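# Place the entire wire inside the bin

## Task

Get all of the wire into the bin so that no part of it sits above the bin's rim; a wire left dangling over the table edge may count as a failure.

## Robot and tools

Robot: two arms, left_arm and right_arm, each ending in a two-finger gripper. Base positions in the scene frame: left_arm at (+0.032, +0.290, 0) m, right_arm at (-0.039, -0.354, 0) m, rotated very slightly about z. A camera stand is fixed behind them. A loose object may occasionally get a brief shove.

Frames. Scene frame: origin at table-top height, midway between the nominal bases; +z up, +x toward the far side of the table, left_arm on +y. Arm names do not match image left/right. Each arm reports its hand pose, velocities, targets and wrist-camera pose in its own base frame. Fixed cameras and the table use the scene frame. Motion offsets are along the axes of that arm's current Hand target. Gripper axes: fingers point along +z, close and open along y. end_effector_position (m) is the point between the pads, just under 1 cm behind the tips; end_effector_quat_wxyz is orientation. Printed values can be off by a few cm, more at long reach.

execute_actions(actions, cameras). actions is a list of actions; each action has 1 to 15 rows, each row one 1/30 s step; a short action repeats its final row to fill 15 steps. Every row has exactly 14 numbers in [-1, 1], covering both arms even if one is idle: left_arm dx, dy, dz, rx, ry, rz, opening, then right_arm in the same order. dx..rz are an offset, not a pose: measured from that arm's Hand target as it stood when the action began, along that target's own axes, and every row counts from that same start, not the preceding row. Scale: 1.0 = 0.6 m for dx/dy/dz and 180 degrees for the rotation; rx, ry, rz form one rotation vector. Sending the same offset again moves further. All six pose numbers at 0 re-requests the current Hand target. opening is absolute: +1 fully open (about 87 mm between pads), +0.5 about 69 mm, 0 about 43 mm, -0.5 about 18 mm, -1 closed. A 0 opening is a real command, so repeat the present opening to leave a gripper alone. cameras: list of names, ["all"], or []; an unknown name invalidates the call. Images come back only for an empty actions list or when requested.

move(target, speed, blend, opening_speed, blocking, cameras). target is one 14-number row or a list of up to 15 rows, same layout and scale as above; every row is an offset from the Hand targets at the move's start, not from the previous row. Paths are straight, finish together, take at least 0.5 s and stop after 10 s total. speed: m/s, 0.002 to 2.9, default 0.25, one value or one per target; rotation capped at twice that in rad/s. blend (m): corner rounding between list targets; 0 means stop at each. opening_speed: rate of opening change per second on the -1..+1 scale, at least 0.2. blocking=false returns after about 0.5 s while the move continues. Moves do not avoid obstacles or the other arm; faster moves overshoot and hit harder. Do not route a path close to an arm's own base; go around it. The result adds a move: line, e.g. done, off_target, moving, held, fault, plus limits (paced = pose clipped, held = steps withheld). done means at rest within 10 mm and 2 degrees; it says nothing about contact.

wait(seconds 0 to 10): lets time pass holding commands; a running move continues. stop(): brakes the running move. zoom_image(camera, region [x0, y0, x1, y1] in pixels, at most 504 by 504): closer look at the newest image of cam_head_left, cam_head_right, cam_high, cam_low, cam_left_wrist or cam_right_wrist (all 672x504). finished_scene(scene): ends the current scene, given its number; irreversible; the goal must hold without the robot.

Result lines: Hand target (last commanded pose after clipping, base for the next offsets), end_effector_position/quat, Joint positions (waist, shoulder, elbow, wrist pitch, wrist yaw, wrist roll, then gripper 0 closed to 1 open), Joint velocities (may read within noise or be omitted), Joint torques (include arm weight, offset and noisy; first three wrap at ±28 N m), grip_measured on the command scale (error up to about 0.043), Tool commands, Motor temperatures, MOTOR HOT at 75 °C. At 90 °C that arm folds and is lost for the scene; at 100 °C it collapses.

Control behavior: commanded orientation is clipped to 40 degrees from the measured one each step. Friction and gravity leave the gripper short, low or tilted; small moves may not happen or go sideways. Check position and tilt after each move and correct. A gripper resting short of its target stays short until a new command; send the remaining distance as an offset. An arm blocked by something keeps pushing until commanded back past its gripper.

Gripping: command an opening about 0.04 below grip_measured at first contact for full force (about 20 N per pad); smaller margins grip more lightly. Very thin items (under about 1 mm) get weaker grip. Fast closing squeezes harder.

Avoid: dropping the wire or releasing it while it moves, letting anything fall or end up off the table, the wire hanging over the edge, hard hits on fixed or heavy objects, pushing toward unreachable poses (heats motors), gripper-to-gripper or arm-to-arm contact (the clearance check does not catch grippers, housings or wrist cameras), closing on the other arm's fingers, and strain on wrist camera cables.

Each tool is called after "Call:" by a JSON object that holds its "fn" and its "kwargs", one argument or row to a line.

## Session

Call:
{"fn": "execute_actions", "kwargs": {
  "actions": []
}}

Scene clock: 0.00 s.
left_arm: end_effector_position=(+0.3932, +0.0109, +0.0596) grip_measured=+0.991 end_effector_quat_wxyz=(+0.580, -0.023, +0.814, +0.035) | right_arm: end_effector_position=(+0.3890, -0.0013, +0.0639) grip_measured=+0.993 end_effector_quat_wxyz=(+0.619, +0.017, +0.785, -0.009)
Joint positions: left_arm=[-0.017 1.549 0.412 0.803 -0.1 -0.003 0.995] | right_arm=[0.019 1.586 0.327 1.024 0.054 0.021 0.997]
Joint velocities: within noise
Joint torques (N m): no reading
Motor temperatures (°C): left_arm=[23 31 32 22 22 22 21] | right_arm=[18 31 33 27 23 22 19]
Heat: left arm: 32 °C; right arm: 33 °C.
Hand target: left_arm +0.3943, +0.0109, +0.0617; +0.581, -0.023, +0.813, +0.035 | right_arm +0.3936, -0.0012, +0.0738; +0.631, +0.018, +0.775, -0.008
Tool commands: left_gripper/opening=+1.0 right_gripper/opening=+1.0

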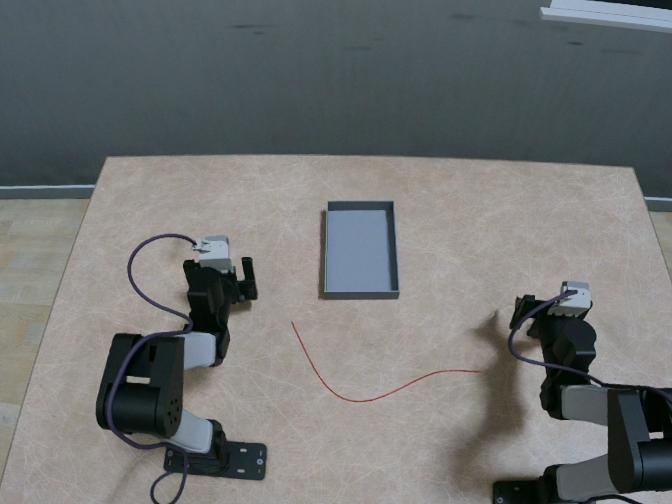

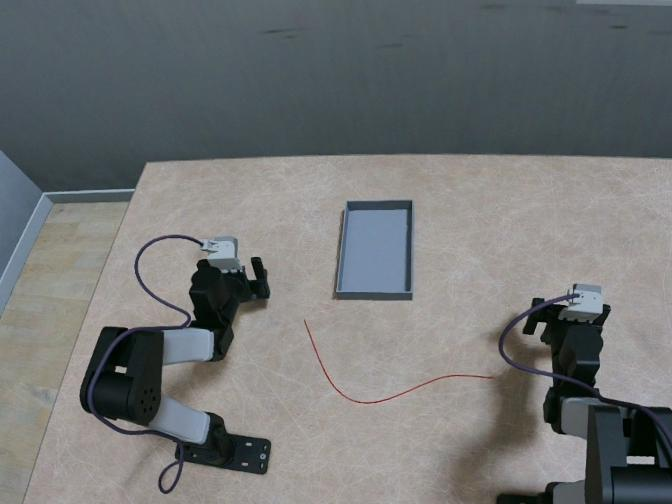

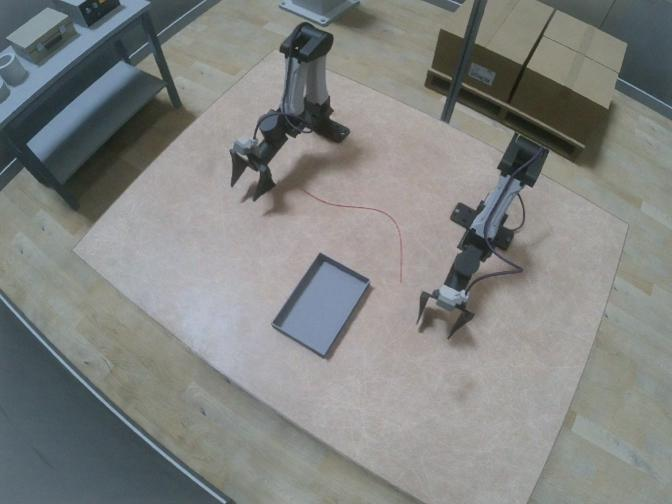

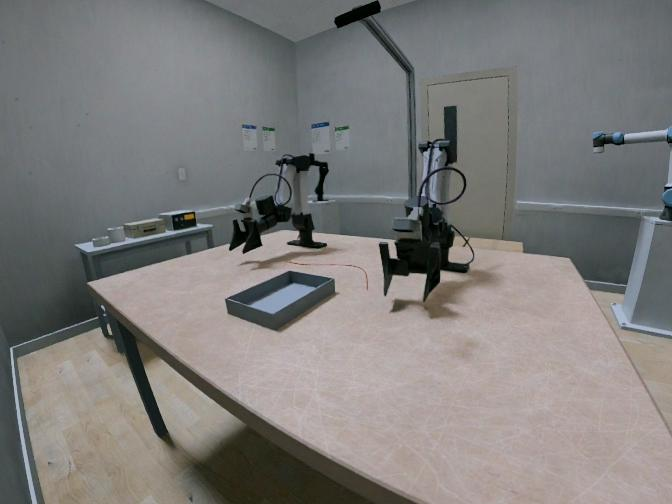

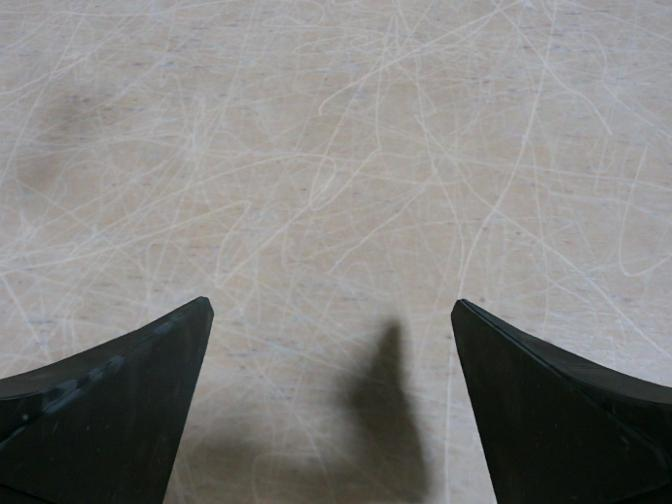

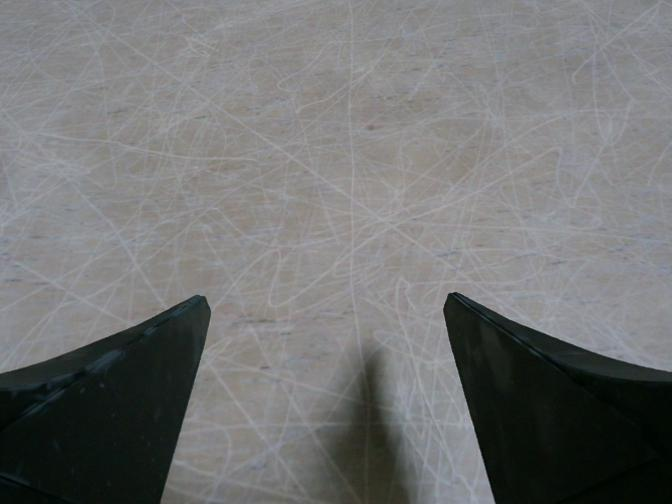

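Call:
{"fn": "move", "kwargs": {
  "target": [-0.0475,-0.226,-0.233,-0.0626,0.3926,-0.1048,0,-0.0463,0.2285,-0.2253,0.323,0.343,0.393,0],
  "speed": 0.35,
  "opening_speed": 0.7,
  "cameras": ["cam_left_wrist","cam_right_wrist","cam_head_left"]
}}

Scene clock: 79.57 s.
left_arm: end_effector_position=(+0.2824, -0.1314, +0.1277) grip_measured=+0.000 end_effector_quat_wxyz=(+0.004, -0.218, +0.976, +0.002) | right_arm: end_effector_position=(+0.2657, +0.1388, +0.1236) grip_measured=+0.000 end_effector_quat_wxyz=(+0.001, +0.688, +0.726, -0.006)
Joint positions: left_arm=[-0.346 1.825 1.619 -1.36 -0.009 -0.785 0.5] | right_arm=[0.352 1.629 1.374 -1.326 0.007 1.869 0.5]
Joint torques (N m): left_arm=[-1.11 -7.08 7.5 0.23 0.03 -0.19] | right_arm=[-0.31 -5.82 8.62 0.11 -0.02 0.13]
Motor temperatures (°C): left_arm=[23 32 35 29 22 22 21] | right_arm=[18 33 36 32 23 21 19]
Heat: left arm: 35 °C; right arm: 36 °C.
Hand target: left_arm +0.2825, -0.1361, +0.1297; +0.000, -0.217, +0.976, +0.000 | right_arm +0.2721, +0.1401, +0.1297; +0.000, +0.695, +0.719, +0.000
Off the commanded pose: left_arm 0.005 m, 1 deg | right_arm 0.009 m, 1 deg.
move: done
Images, in order (width x height): cam_head_left 672x504, cam_left_wrist 672x504, cam_right_wrist 672x504.

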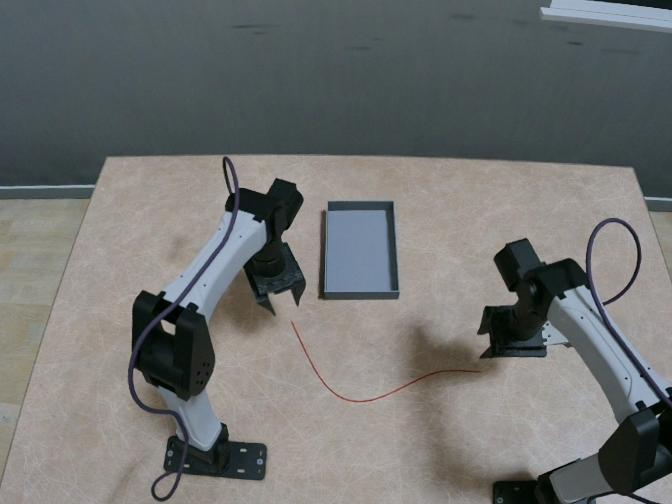

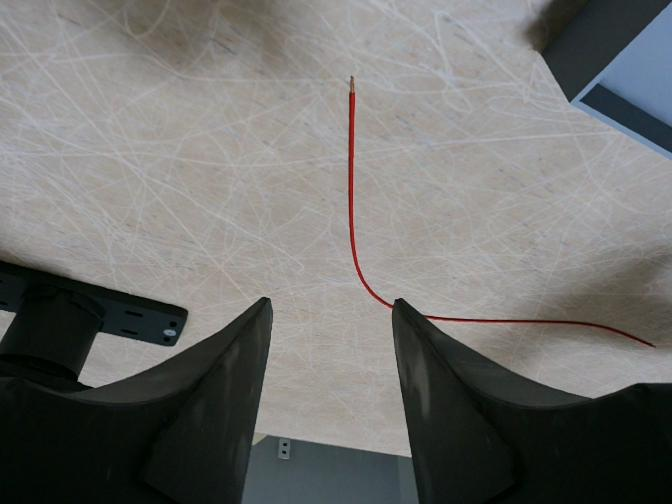

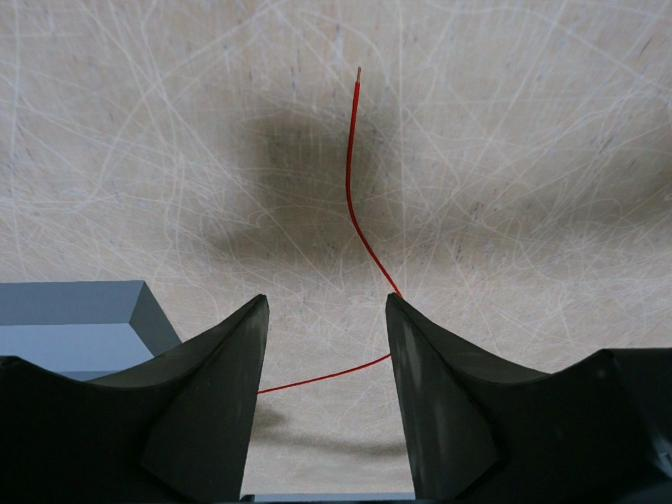

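Call:
{"fn": "move", "kwargs": {
  "target": [
    [0.008,-0.019,0.165,0,0,0,0,0.008,-0.025,0.165,0,0,0,0],
    [0.008,-0.019,0.203,0,0,0,0,0.008,-0.025,0.206,0,0,0,0]
  ],
  "speed": [0.2,0.04],
  "blend": 0.01,
  "cameras": ["cam_left_wrist","cam_right_wrist"]
}}

Call:
{"fn": "zoom_image", "kwargs": {
  "camera": "cam_left_wrist",
  "region": [230, 200, 430, 350]
}}

Call:
{"fn": "zoom_image", "kwargs": {
  "camera": "cam_right_wrist",
  "region": [230, 200, 430, 350]
}}

Scene clock: 92.03 s.
left_arm: end_effector_position=(+0.2835, -0.1451, +0.0138) grip_measured=+0.000 end_effector_quat_wxyz=(+0.001, -0.217, +0.976, +0.001) | right_arm: end_effector_position=(+0.2574, +0.1418, +0.0100) grip_measured=+0.000 end_effector_quat_wxyz=(+0.002, +0.693, +0.721, +0.000)
Joint positions: left_arm=[-0.379 1.929 1.293 -0.934 -0.003 -0.817 0.5] | right_arm=[0.372 1.697 0.981 -0.853 0.005 1.902 0.5]
Joint torques (N m): left_arm=[-1.06 -7.58 4.55 0.56 -0.06 -0.12] | right_arm=[0.9 -5.98 4.25 0.4 0 0.14]
Heat: left arm: 36 °C; right arm: 38 °C.
Hand target: left_arm +0.2830, -0.1485, +0.0079; +0.000, -0.217, +0.976, +0.000 | right_arm +0.2572, +0.1443, +0.0062; +0.001, +0.695, +0.719, +0.000
Off the commanded pose: left_arm 0.007 m, 0 deg | right_arm 0.005 m, 0 deg.
move: done
Images, in order (width x height): cam_left_wrist 672x504, cam_right_wrist 672x504.

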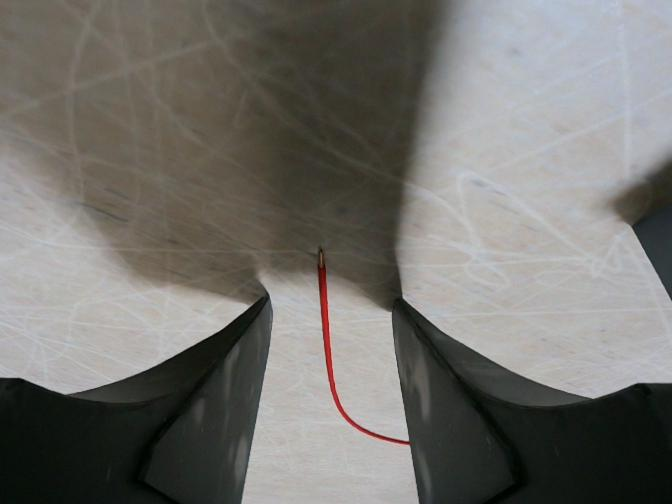

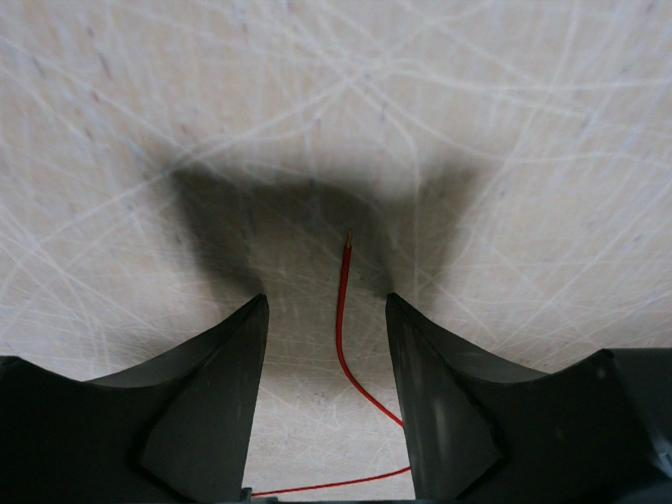

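Scaled by 2.520.

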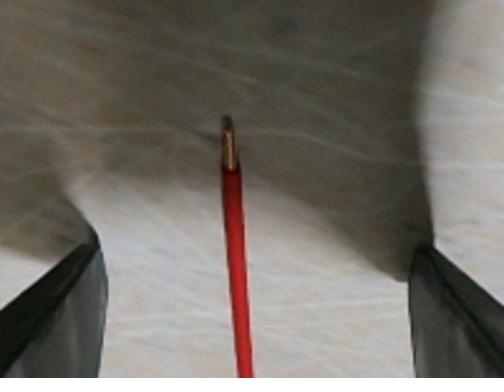

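Scaled by 2.520.

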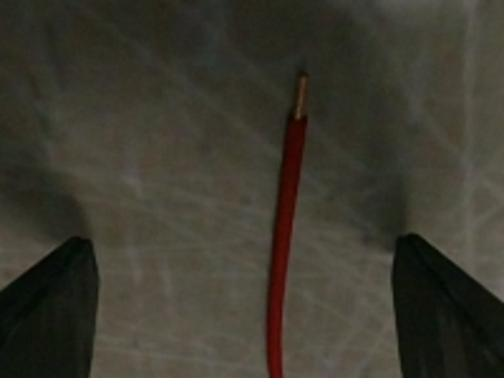

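Call:
{"fn": "move", "kwargs": {
  "target": [
    [0.006,0,0.011,0,0,0,0,0,0,0.008,0,0,0,0],
    [0.006,0,0.011,0,0,0,-1,0,0,0.008,0,0,0,-1]
  ],
  "speed": 0.04,
  "opening_speed": 0.6,
  "cameras": ["cam_left_wrist","cam_right_wrist"]
}}

Scene clock: 98.73 s.
left_arm: end_effector_position=(+0.2834, -0.1510, +0.0125) grip_measured=-0.975 end_effector_quat_wxyz=(+0.000, -0.218, +0.976, -0.010) | right_arm: end_effector_position=(+0.2592, +0.1430, +0.0075) grip_measured=-0.974 end_effector_quat_wxyz=(+0.003, +0.693, +0.721, +0.004)
Joint positions: left_arm=[-0.385 1.929 1.286 -0.916 0.016 -0.825 0.012] | right_arm=[0.372 1.702 0.974 -0.833 0.002 1.903 0.013]
Joint torques (N m): left_arm=[-1.11 -7.32 3.06 0.71 -0.24 -0.15] | right_arm=[0.88 -5.61 3.88 0.41 0.02 0.15]
Heat: left arm: 36 °C; right arm: 37 °C.
Hand target: left_arm +0.2798, -0.1500, +0.0013; +0.000, -0.217, +0.976, +0.000 | right_arm +0.2573, +0.1443, +0.0015; +0.001, +0.695, +0.719, +0.000
Off the commanded pose: left_arm 0.012 m, 1 deg | right_arm 0.007 m, 1 deg.
move: off_target (left_arm); target 2's new opening was sent with left_arm's hand 0.012 m and 0 deg from that target
Images, in order (width x height): cam_left_wrist 672x504, cam_right_wrist 672x504.

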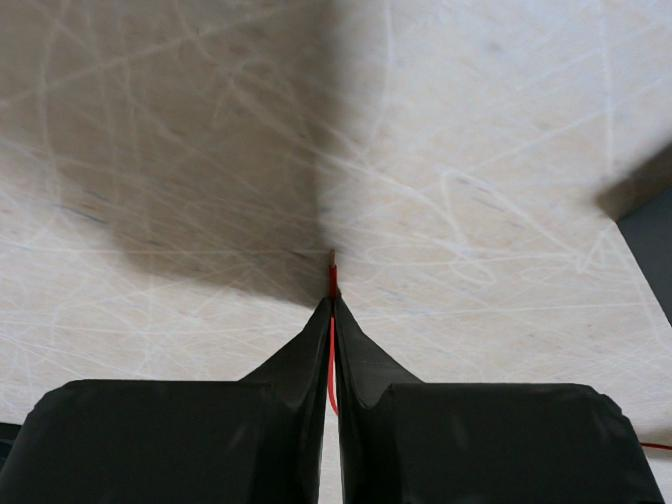

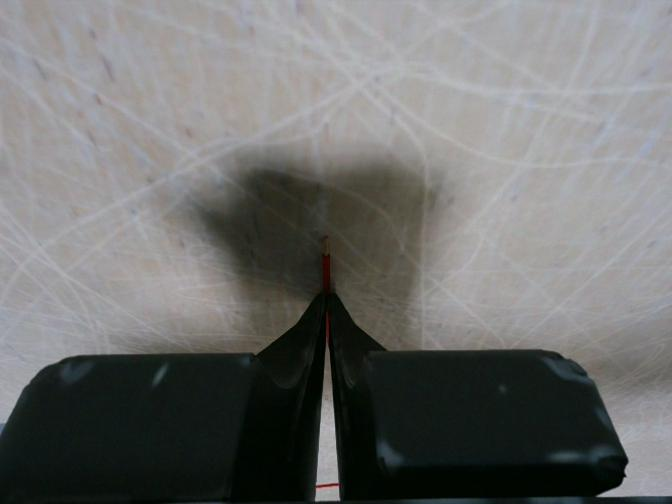

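Call:
{"fn": "move", "kwargs": {
  "target": [
    [0,0,-0.365,0,0,0,-1,0,0,-0.365,0,0,0,-1],
    [-0.276,0.009,-0.365,0.0242,-0.1089,0.1379,-1,0.0365,0.401,-0.365,-0.085,-0.088,-0.484,-1]
  ],
  "speed": 0.22,
  "blend": 0.03,
  "cameras": ["cam_head_left","cam_low","cam_left_wrist","cam_right_wrist"]
}}

Scene clock: 132.60 s.
left_arm: end_effector_position=(+0.4259, -0.0784, +0.2208) grip_measured=-0.975 end_effector_quat_wxyz=(+0.184, +0.000, +0.983, -0.003) | right_arm: end_effector_position=(+0.4869, +0.1737, +0.2148) grip_measured=-0.974 end_effector_quat_wxyz=(+0.285, +0.001, +0.958, +0.040)
Joint positions: left_arm=[-0.191 2.186 2.533 -1.553 -0.063 -0.179 0.012] | right_arm=[0.358 2.409 2.835 -1.424 0.12 0.325 0.013]
Joint torques (N m): left_arm=[0.64 -9.5 6.99 0.93 -0.07 0.02] | right_arm=[-0.14 -11.74 8.01 1.53 0.03 -0.08]
Motor temperatures (°C): left_arm=[23 34 34 24 22 22 22] | right_arm=[18 32 36 29 23 21 20]
Heat: left arm: 34 °C; right arm: 36 °C.
Hand target: left_arm +0.4274, -0.0748, +0.2203; +0.173, +0.000, +0.985, +0.000 | right_arm +0.4966, +0.1746, +0.2206; +0.174, -0.001, +0.985, +0.000
Off the commanded pose: left_arm 0.004 m, 1 deg | right_arm 0.012 m, 14 deg.
elbow stopped short (right arm): the move would have taken joint 3 (elbow) straighter than the controller allows.
joint sent to its limit (left arm) — joint 4 (wrist pitch), lower limit. The joint targets still meet the commanded pose.
move: off_target (right_arm)
Images, in order (width x height): cam_head_left 672x504, cam_low 672x504, cam_left_wrist 672x504, cam_right_wrist 672x504.

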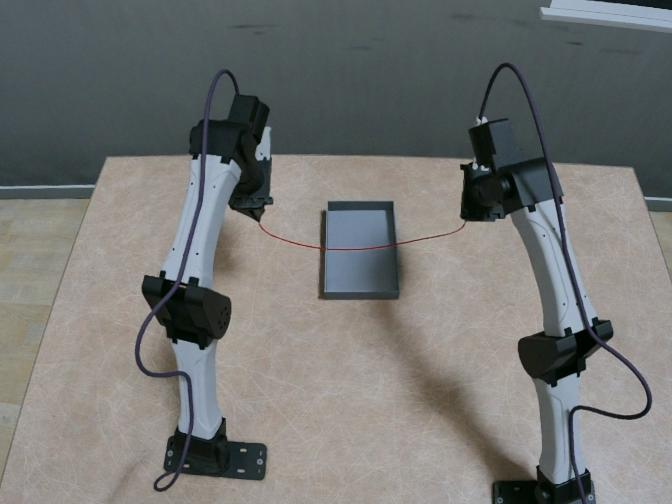

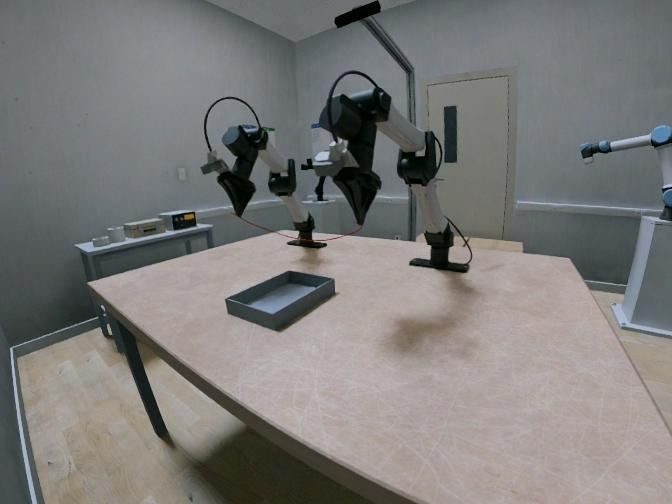

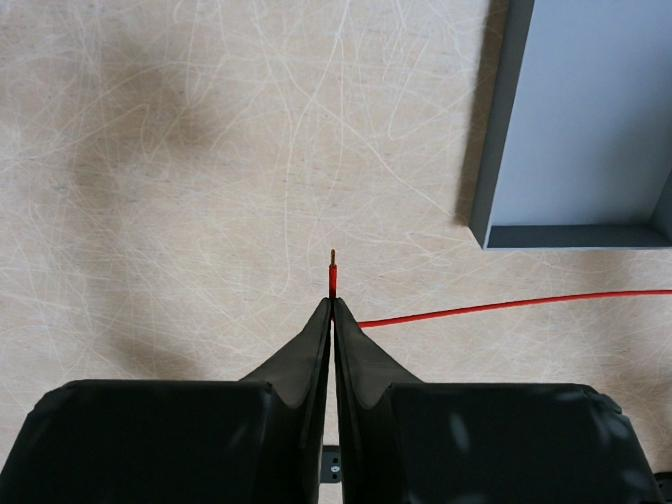

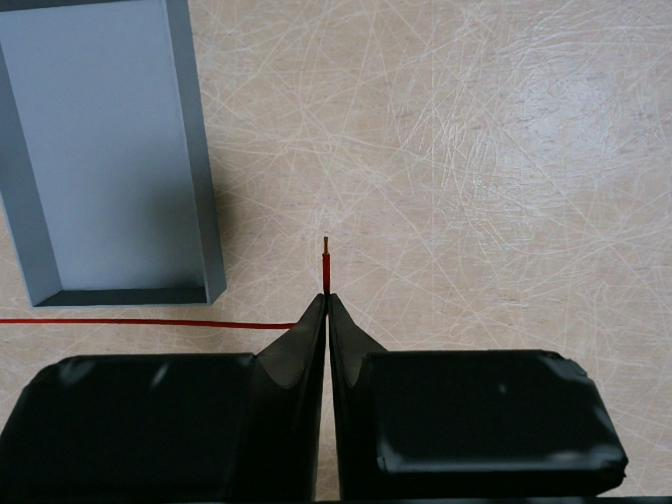

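Call:
{"fn": "move", "kwargs": {
  "target": [-0.099,-0.258,0.0715,0,-0.067,0,-1,-0.05,0.19,0.0535,0,-0.139,0,-1],
  "speed": 0.15,
  "cameras": ["cam_head_left","cam_low","cam_left_wrist","cam_right_wrist"]
}}

Scene clock: 156.33 s.
left_arm: end_effector_position=(+0.4924, -0.2280, +0.1991) grip_measured=-0.975 end_effector_quat_wxyz=(+0.318, +0.008, +0.948, -0.023) | right_arm: end_effector_position=(+0.5273, +0.2848, +0.1926) grip_measured=-0.974 end_effector_quat_wxyz=(+0.412, -0.016, +0.911, +0.018)
Joint positions: left_arm=[-0.482 2.468 2.847 -1.341 -0.239 -0.39 0.012] | right_arm=[0.58 2.538 2.835 -1.089 0.382 0.387 0.013]
Joint torques (N m): left_arm=[-0.13 -11.54 7.23 1.51 -0.28 -0.15] | right_arm=[0.29 -13.12 8.65 1.75 0.21 0.09]
Heat: left arm: 37 °C; right arm: 36 °C.
Hand target: left_arm +0.4978, -0.2297, +0.2001; +0.275, +0.000, +0.961, +0.000 | right_arm +0.5357, +0.2885, +0.2008; +0.383, -0.001, +0.924, +0.000
Off the commanded pose: left_arm 0.006 m, 6 deg | right_arm 0.012 m, 5 deg.
elbow stopped short (right arm): the move would have taken joint 3 (elbow) straighter than the controller allows.
elbow stopped short (left arm): the move would have taken joint 3 (elbow) straighter than the controller allows.
move: off_target (left_arm, right_arm)
Images, in order (width x height): cam_head_left 672x504, cam_low 672x504, cam_left_wrist 672x504, cam_right_wrist 672x504.

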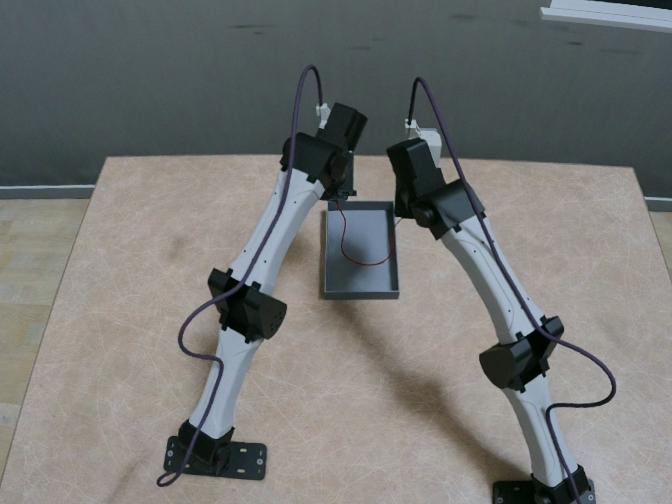

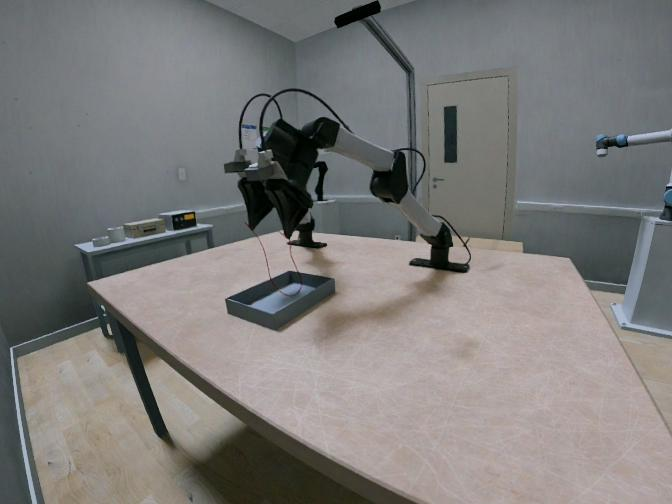

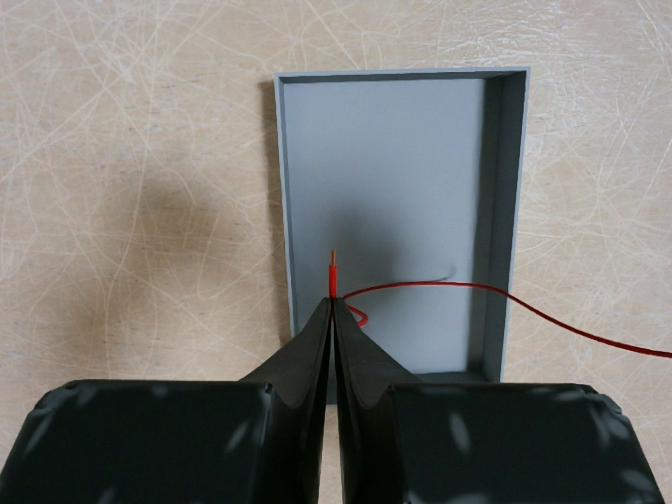

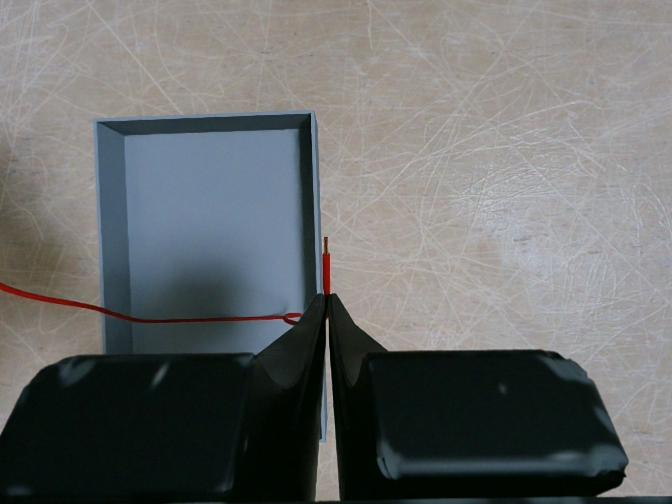

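Call:
{"fn": "move", "kwargs": {
  "target": [0.0947,0.013,0.01,0,0.067,0,-1,0.078,0.034,0.007,0,0.083,0,-1],
  "speed": 0.1,
  "cameras": ["cam_head_left","cam_head_right","cam_low","cam_left_wrist","cam_right_wrist"]
}}

Scene clock: 169.30 s.
left_arm: end_effector_position=(+0.4523, -0.2235, +0.1677) grip_measured=-0.975 end_effector_quat_wxyz=(+0.215, +0.006, +0.976, -0.016) | right_arm: end_effector_position=(+0.5054, +0.3020, +0.1621) grip_measured=-0.974 end_effector_quat_wxyz=(+0.352, -0.009, +0.935, +0.047)
Joint positions: left_arm=[-0.482 2.497 2.847 -1.516 -0.166 -0.436 0.012] | right_arm=[0.594 2.57 2.835 -1.164 0.294 0.471 0.013]
Joint torques (N m): left_arm=[0.46 -11.38 7.09 0.96 -0.09 -0.13] | right_arm=[0.88 -13.11 8.66 1.34 0.06 0.12]
Motor temperatures (°C): left_arm=[23 38 37 25 22 22 22] | right_arm=[18 37 37 30 23 21 20]
Heat: left arm: 38 °C; right arm: 37 °C.
Hand target: left_arm +0.4528, -0.2219, +0.1650; +0.173, +0.000, +0.985, +0.000 | right_arm +0.5056, +0.3088, +0.1646; +0.260, +0.000, +0.966, +0.000
Off the commanded pose: left_arm 0.003 m, 5 deg | right_arm 0.007 m, 12 deg.
elbow stopped short (right arm): the move would have taken joint 3 (elbow) straighter than the controller allows.
elbow stopped short (left arm): the move would have taken joint 3 (elbow) straighter than the controller allows.
move: off_target (left_arm, right_arm)
Images, in order (width x height): cam_head_left 672x504, cam_head_right 672x504, cam_low 672x504, cam_left_wrist 672x504, cam_right_wrist 672x504.

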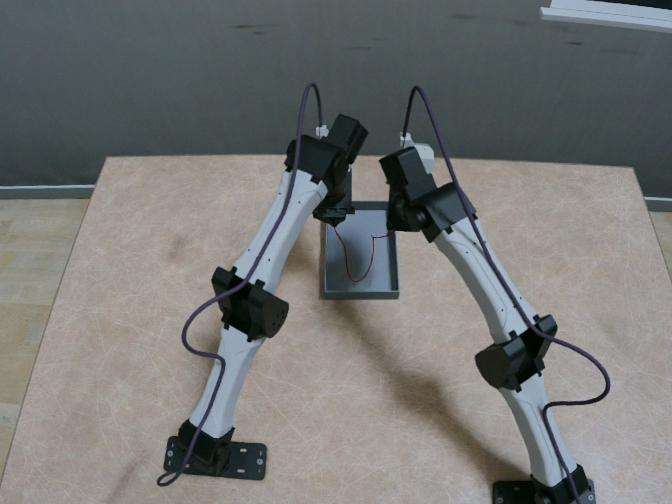

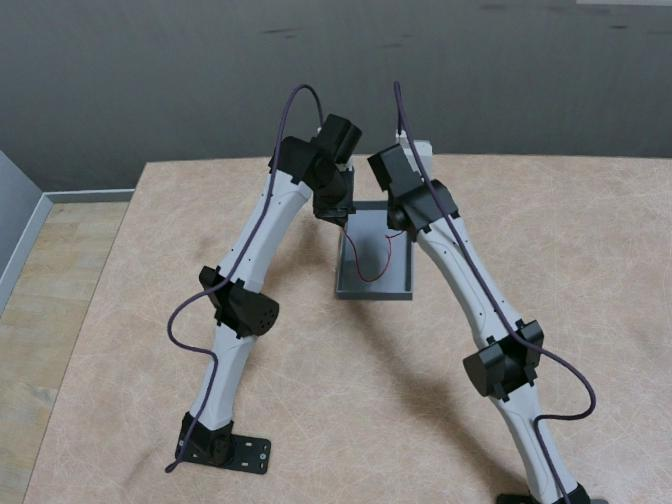

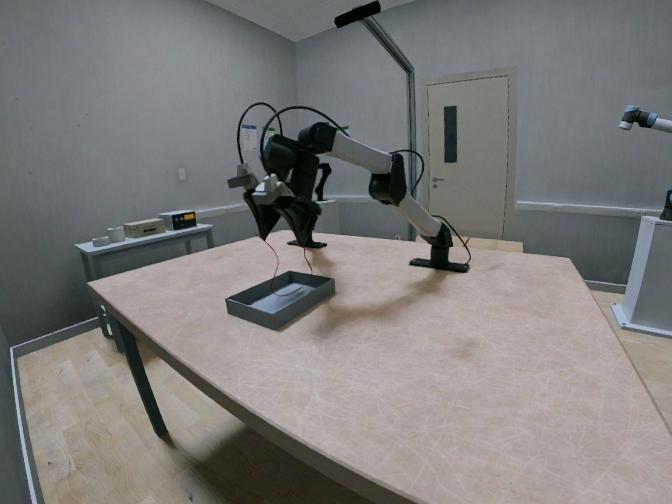

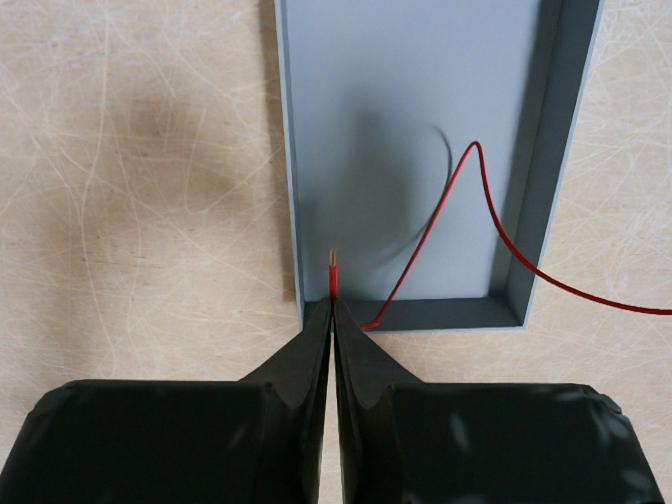

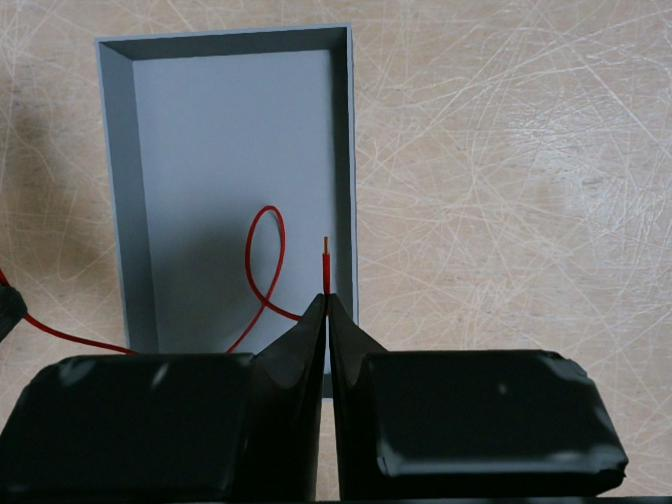

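Call:
{"fn": "move", "kwargs": {
  "target": [-0.028,-0.005,0.241,0,-0.01,0,-1,0.018,0.008,0.115,0,-0.045,0,-1],
  "speed": 0.1,
  "cameras": ["cam_head_left","cam_low","cam_left_wrist","cam_right_wrist"]
}}

Scene clock: 179.87 s.
left_arm: end_effector_position=(+0.5108, -0.2258, +0.0341) grip_measured=-0.975 end_effector_quat_wxyz=(+0.192, +0.001, +0.981, +0.001) | right_arm: end_effector_position=(+0.5245, +0.3047, +0.0927) grip_measured=-0.974 end_effector_quat_wxyz=(+0.338, -0.006, +0.941, +0.010)
Joint positions: left_arm=[-0.438 2.782 2.845 -1.281 -0.162 -0.406 0.012] | right_arm=[0.595 2.708 2.835 -1.089 0.344 0.472 0.013]
Joint torques (N m): left_arm=[0.65 -13.55 7.9 1.16 -0.08 -0.02] | right_arm=[1.13 -14.24 8.95 1.53 0.21 0.06]
Heat: left arm: 39 °C; right arm: 41 °C.
Hand target: left_arm +0.5178, -0.2250, +0.0347; +0.188, +0.000, +0.982, +0.000 | right_arm +0.5308, +0.3137, +0.0996; +0.327, -0.001, +0.945, +0.000
Off the commanded pose: left_arm 0.007 m, 0 deg | right_arm 0.013 m, 2 deg.
elbow stopped short (right arm): the move would have taken joint 3 (elbow) straighter than the controller allows.
elbow stopped short (left arm): the move would have taken joint 3 (elbow) straighter than the controller allows.
move: off_target (right_arm)
Images, in order (width x height): cam_head_left 672x504, cam_low 672x504, cam_left_wrist 672x504, cam_right_wrist 672x504.

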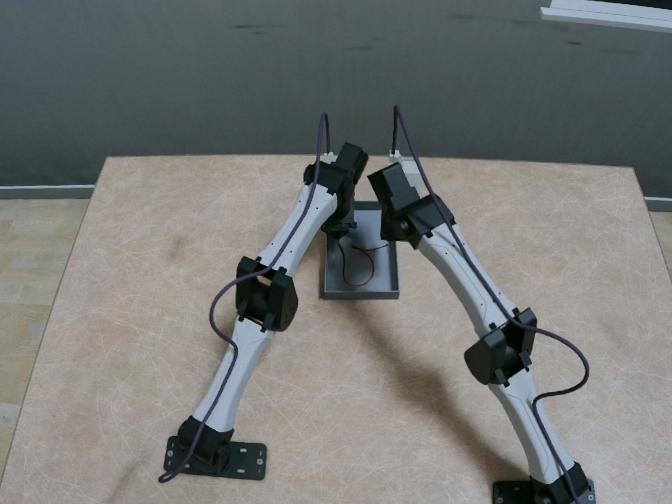

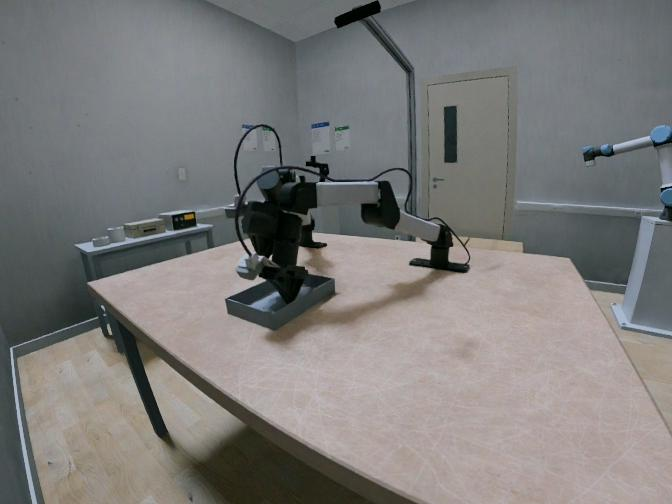

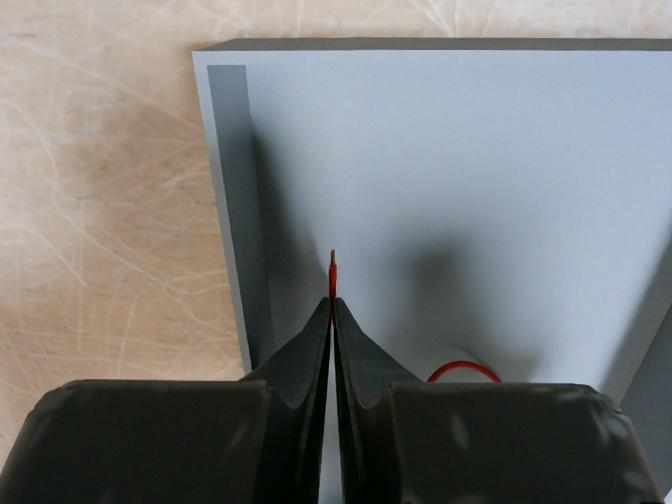

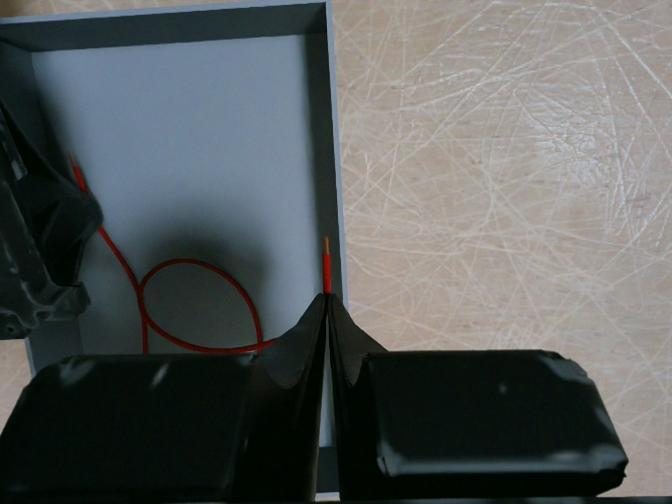

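Call:
{"fn": "move", "kwargs": {
  "target": [
    [0.005,0,0.014,0,0,0,-1,0,0,0,0,0,0,-1],
    [0.005,0,0.014,0,0,0,-0.6,0,0,0,0,0,0,-1],
    [-0.0875,0,-0.216,0,0,0,-0.6,0,0,0,0,0,0,-1]
  ],
  "speed": [0.06,0.06,0.13],
  "opening_speed": 0.4,
  "cameras": ["cam_head_left","cam_low","cam_left_wrist","cam_right_wrist"]
}}

Scene clock: 189.60 s.
left_arm: end_effector_position=(+0.5155, -0.2273, +0.1563) grip_measured=-0.600 end_effector_quat_wxyz=(+0.293, +0.002, +0.955, -0.044) | right_arm: end_effector_position=(+0.5246, +0.3047, +0.0928) grip_measured=-0.974 end_effector_quat_wxyz=(+0.338, -0.006, +0.941, +0.010)
Joint positions: left_arm=[-0.438 2.561 2.852 -1.28 -0.161 -0.385 0.2] | right_arm=[0.595 2.708 2.835 -1.088 0.345 0.472 0.013]
Joint torques (N m): left_arm=[0.55 -15.72 6.99 1.44 -0.04 0.02] | right_arm=[1.13 -14.24 8.94 1.55 0.21 0.06]
Motor temperatures (°C): left_arm=[23 41 37 25 22 22 22] | right_arm=[18 43 38 31 23 21 20]
Heat: left arm: 41 °C; right arm: 43 °C.
Hand target: left_arm +0.5186, -0.2250, +0.1745; +0.188, +0.000, +0.982, +0.000 | right_arm +0.5308, +0.3136, +0.0996; +0.327, -0.001, +0.945, +0.000
Off the commanded pose: left_arm 0.019 m, 13 deg | right_arm 0.013 m, 2 deg.
elbow stopped short (left arm): the move would have taken joint 3 (elbow) straighter than the controller allows.
elbow stopped short (right arm): the move would have taken joint 3 (elbow) straighter than the controller allows.
move: off_target (left_arm, right_arm)
Images, in order (width x height): cam_head_left 672x504, cam_low 672x504, cam_left_wrist 672x504, cam_right_wrist 672x504.

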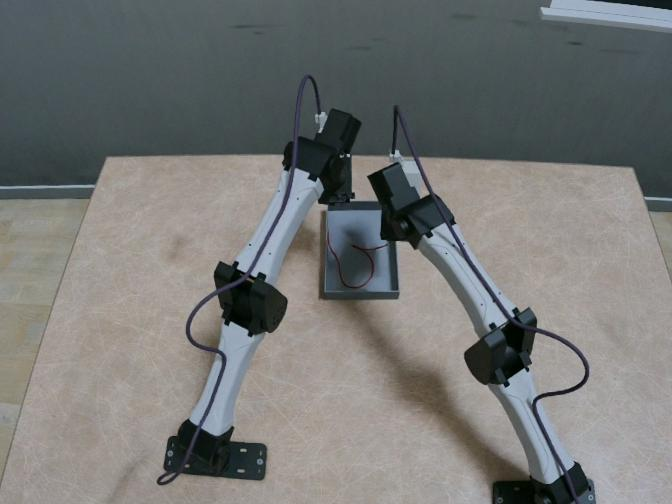

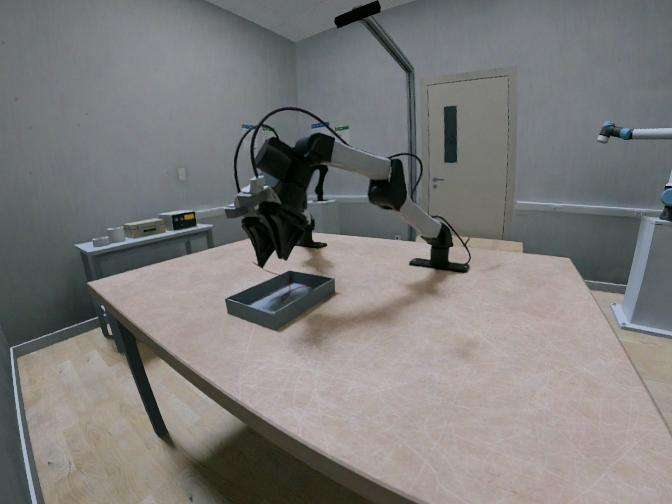

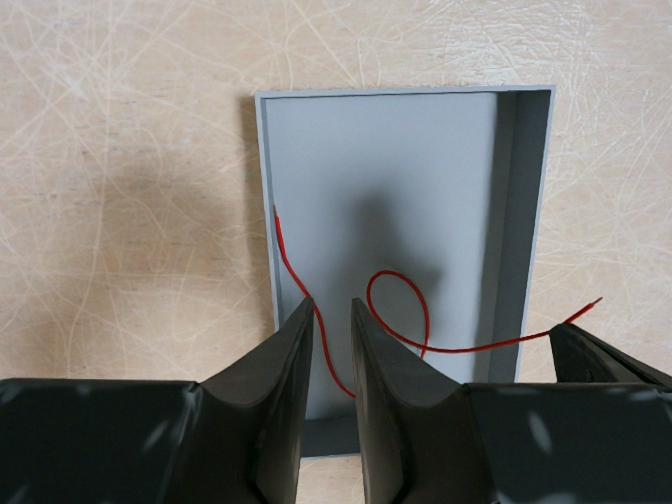

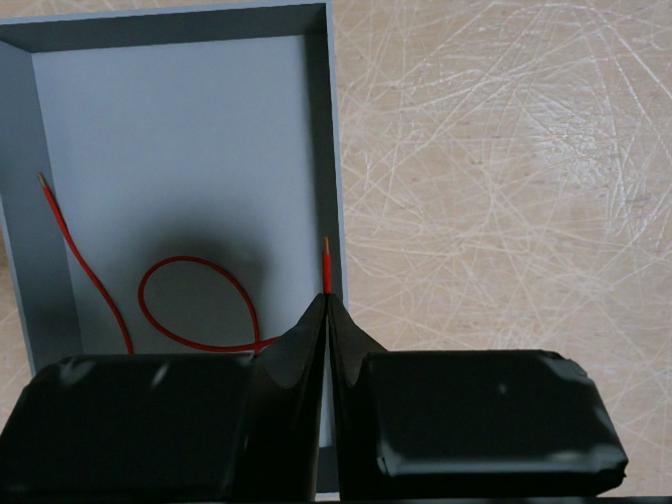

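Call:
{"fn": "move", "kwargs": {
  "target": [
    [0,0.167,0,0,0,0,-0.6,0.071,0.047,0.0905,0,0,0,-1],
    [0,0.167,0,0,0,0,-0.6,0.071,0.047,0.0905,0,0,0,-0.6],
    [0,0.167,0,0,0,0,-0.6,-0.082,0.047,-0.105,0,0,0,-0.6]
  ],
  "speed": [0.1,0.06,0.12],
  "opening_speed": 0.4,
  "cameras": ["cam_head_left","cam_head_right","cam_low","cam_left_wrist","cam_right_wrist"]
}}

Call:
{"fn": "zoom_image", "kwargs": {
  "camera": "cam_low",
  "region": [200, 250, 360, 340]
}}

Scene clock: 206.43 s.
left_arm: end_effector_position=(+0.5213, -0.1257, +0.1531) grip_measured=-0.600 end_effector_quat_wxyz=(+0.247, -0.002, +0.969, -0.011) | right_arm: end_effector_position=(+0.5269, +0.3334, +0.1286) grip_measured=-0.600 end_effector_quat_wxyz=(+0.389, -0.014, +0.920, +0.039)
Joint positions: left_arm=[-0.251 2.547 2.852 -1.385 -0.099 -0.23 0.2] | right_arm=[0.637 2.665 2.835 -1.008 0.367 0.464 0.2]
Joint torques (N m): left_arm=[0.01 -16.51 6.95 1.1 -0.03 0.02] | right_arm=[1.02 -21.2 8.98 1.66 0.12 -0.07]
Motor temperatures (°C): left_arm=[23 46 37 25 22 22 22] | right_arm=[18 47 39 31 23 21 20]
Heat: left arm: 46 °C; right arm: 47 °C.
Hand target: left_arm +0.5187, -0.1248, +0.1745; +0.188, +0.000, +0.982, +0.000 | right_arm +0.5305, +0.3419, +0.1793; +0.327, -0.001, +0.945, +0.000
Off the commanded pose: left_arm 0.022 m, 7 deg | right_arm 0.052 m, 9 deg.
elbow stopped short (left arm): the move would have taken joint 3 (elbow) straighter than the controller allows.
elbow stopped short (right arm): the move would have taken joint 3 (elbow) straighter than the controller allows.
move: off_target (left_arm, right_arm); target 2's new opening was sent with right_arm's hand 0.013 m and 1 deg from that target
Images, in order (width x height): cam_head_left 672x504, cam_head_right 672x504, cam_low 672x504, cam_left_wrist 672x504, cam_right_wrist 672x504.

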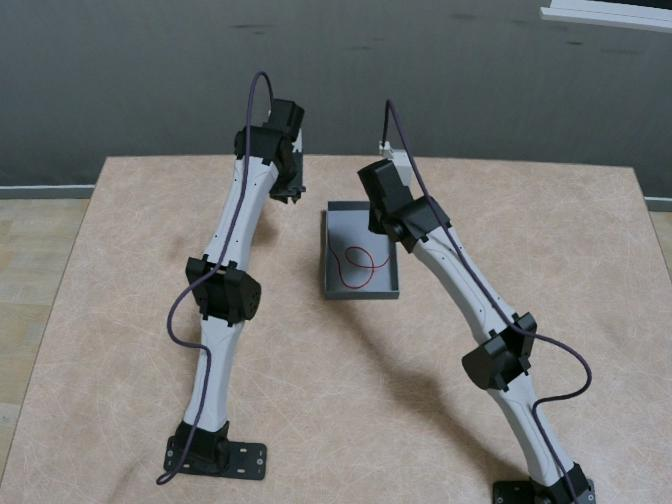

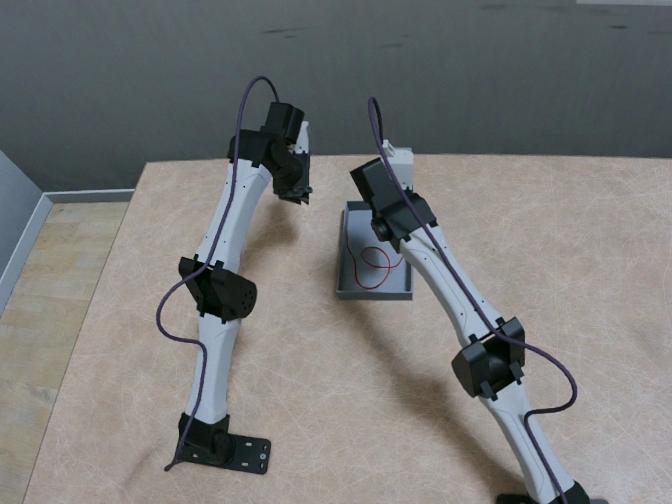

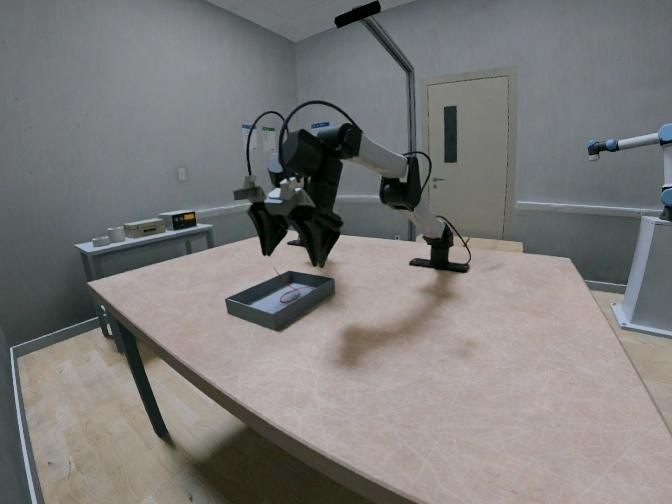

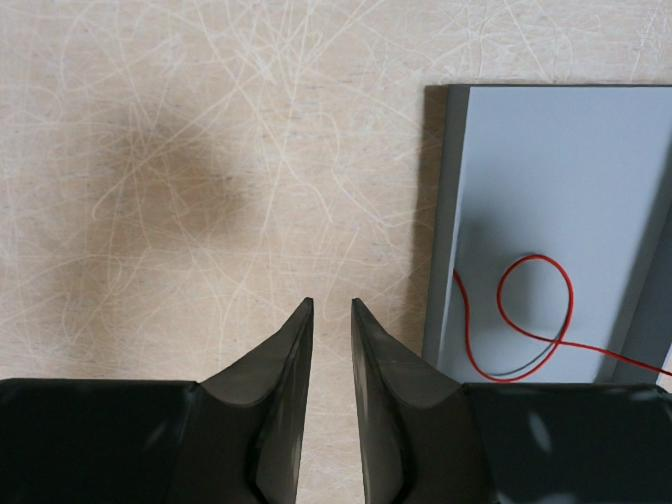

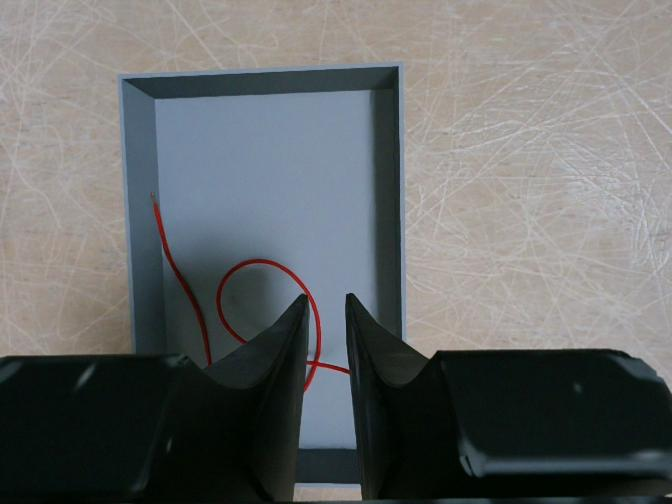

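Scaled by 3.150.

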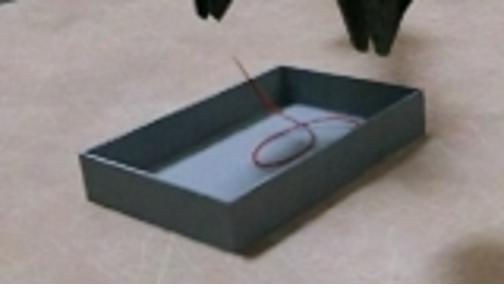

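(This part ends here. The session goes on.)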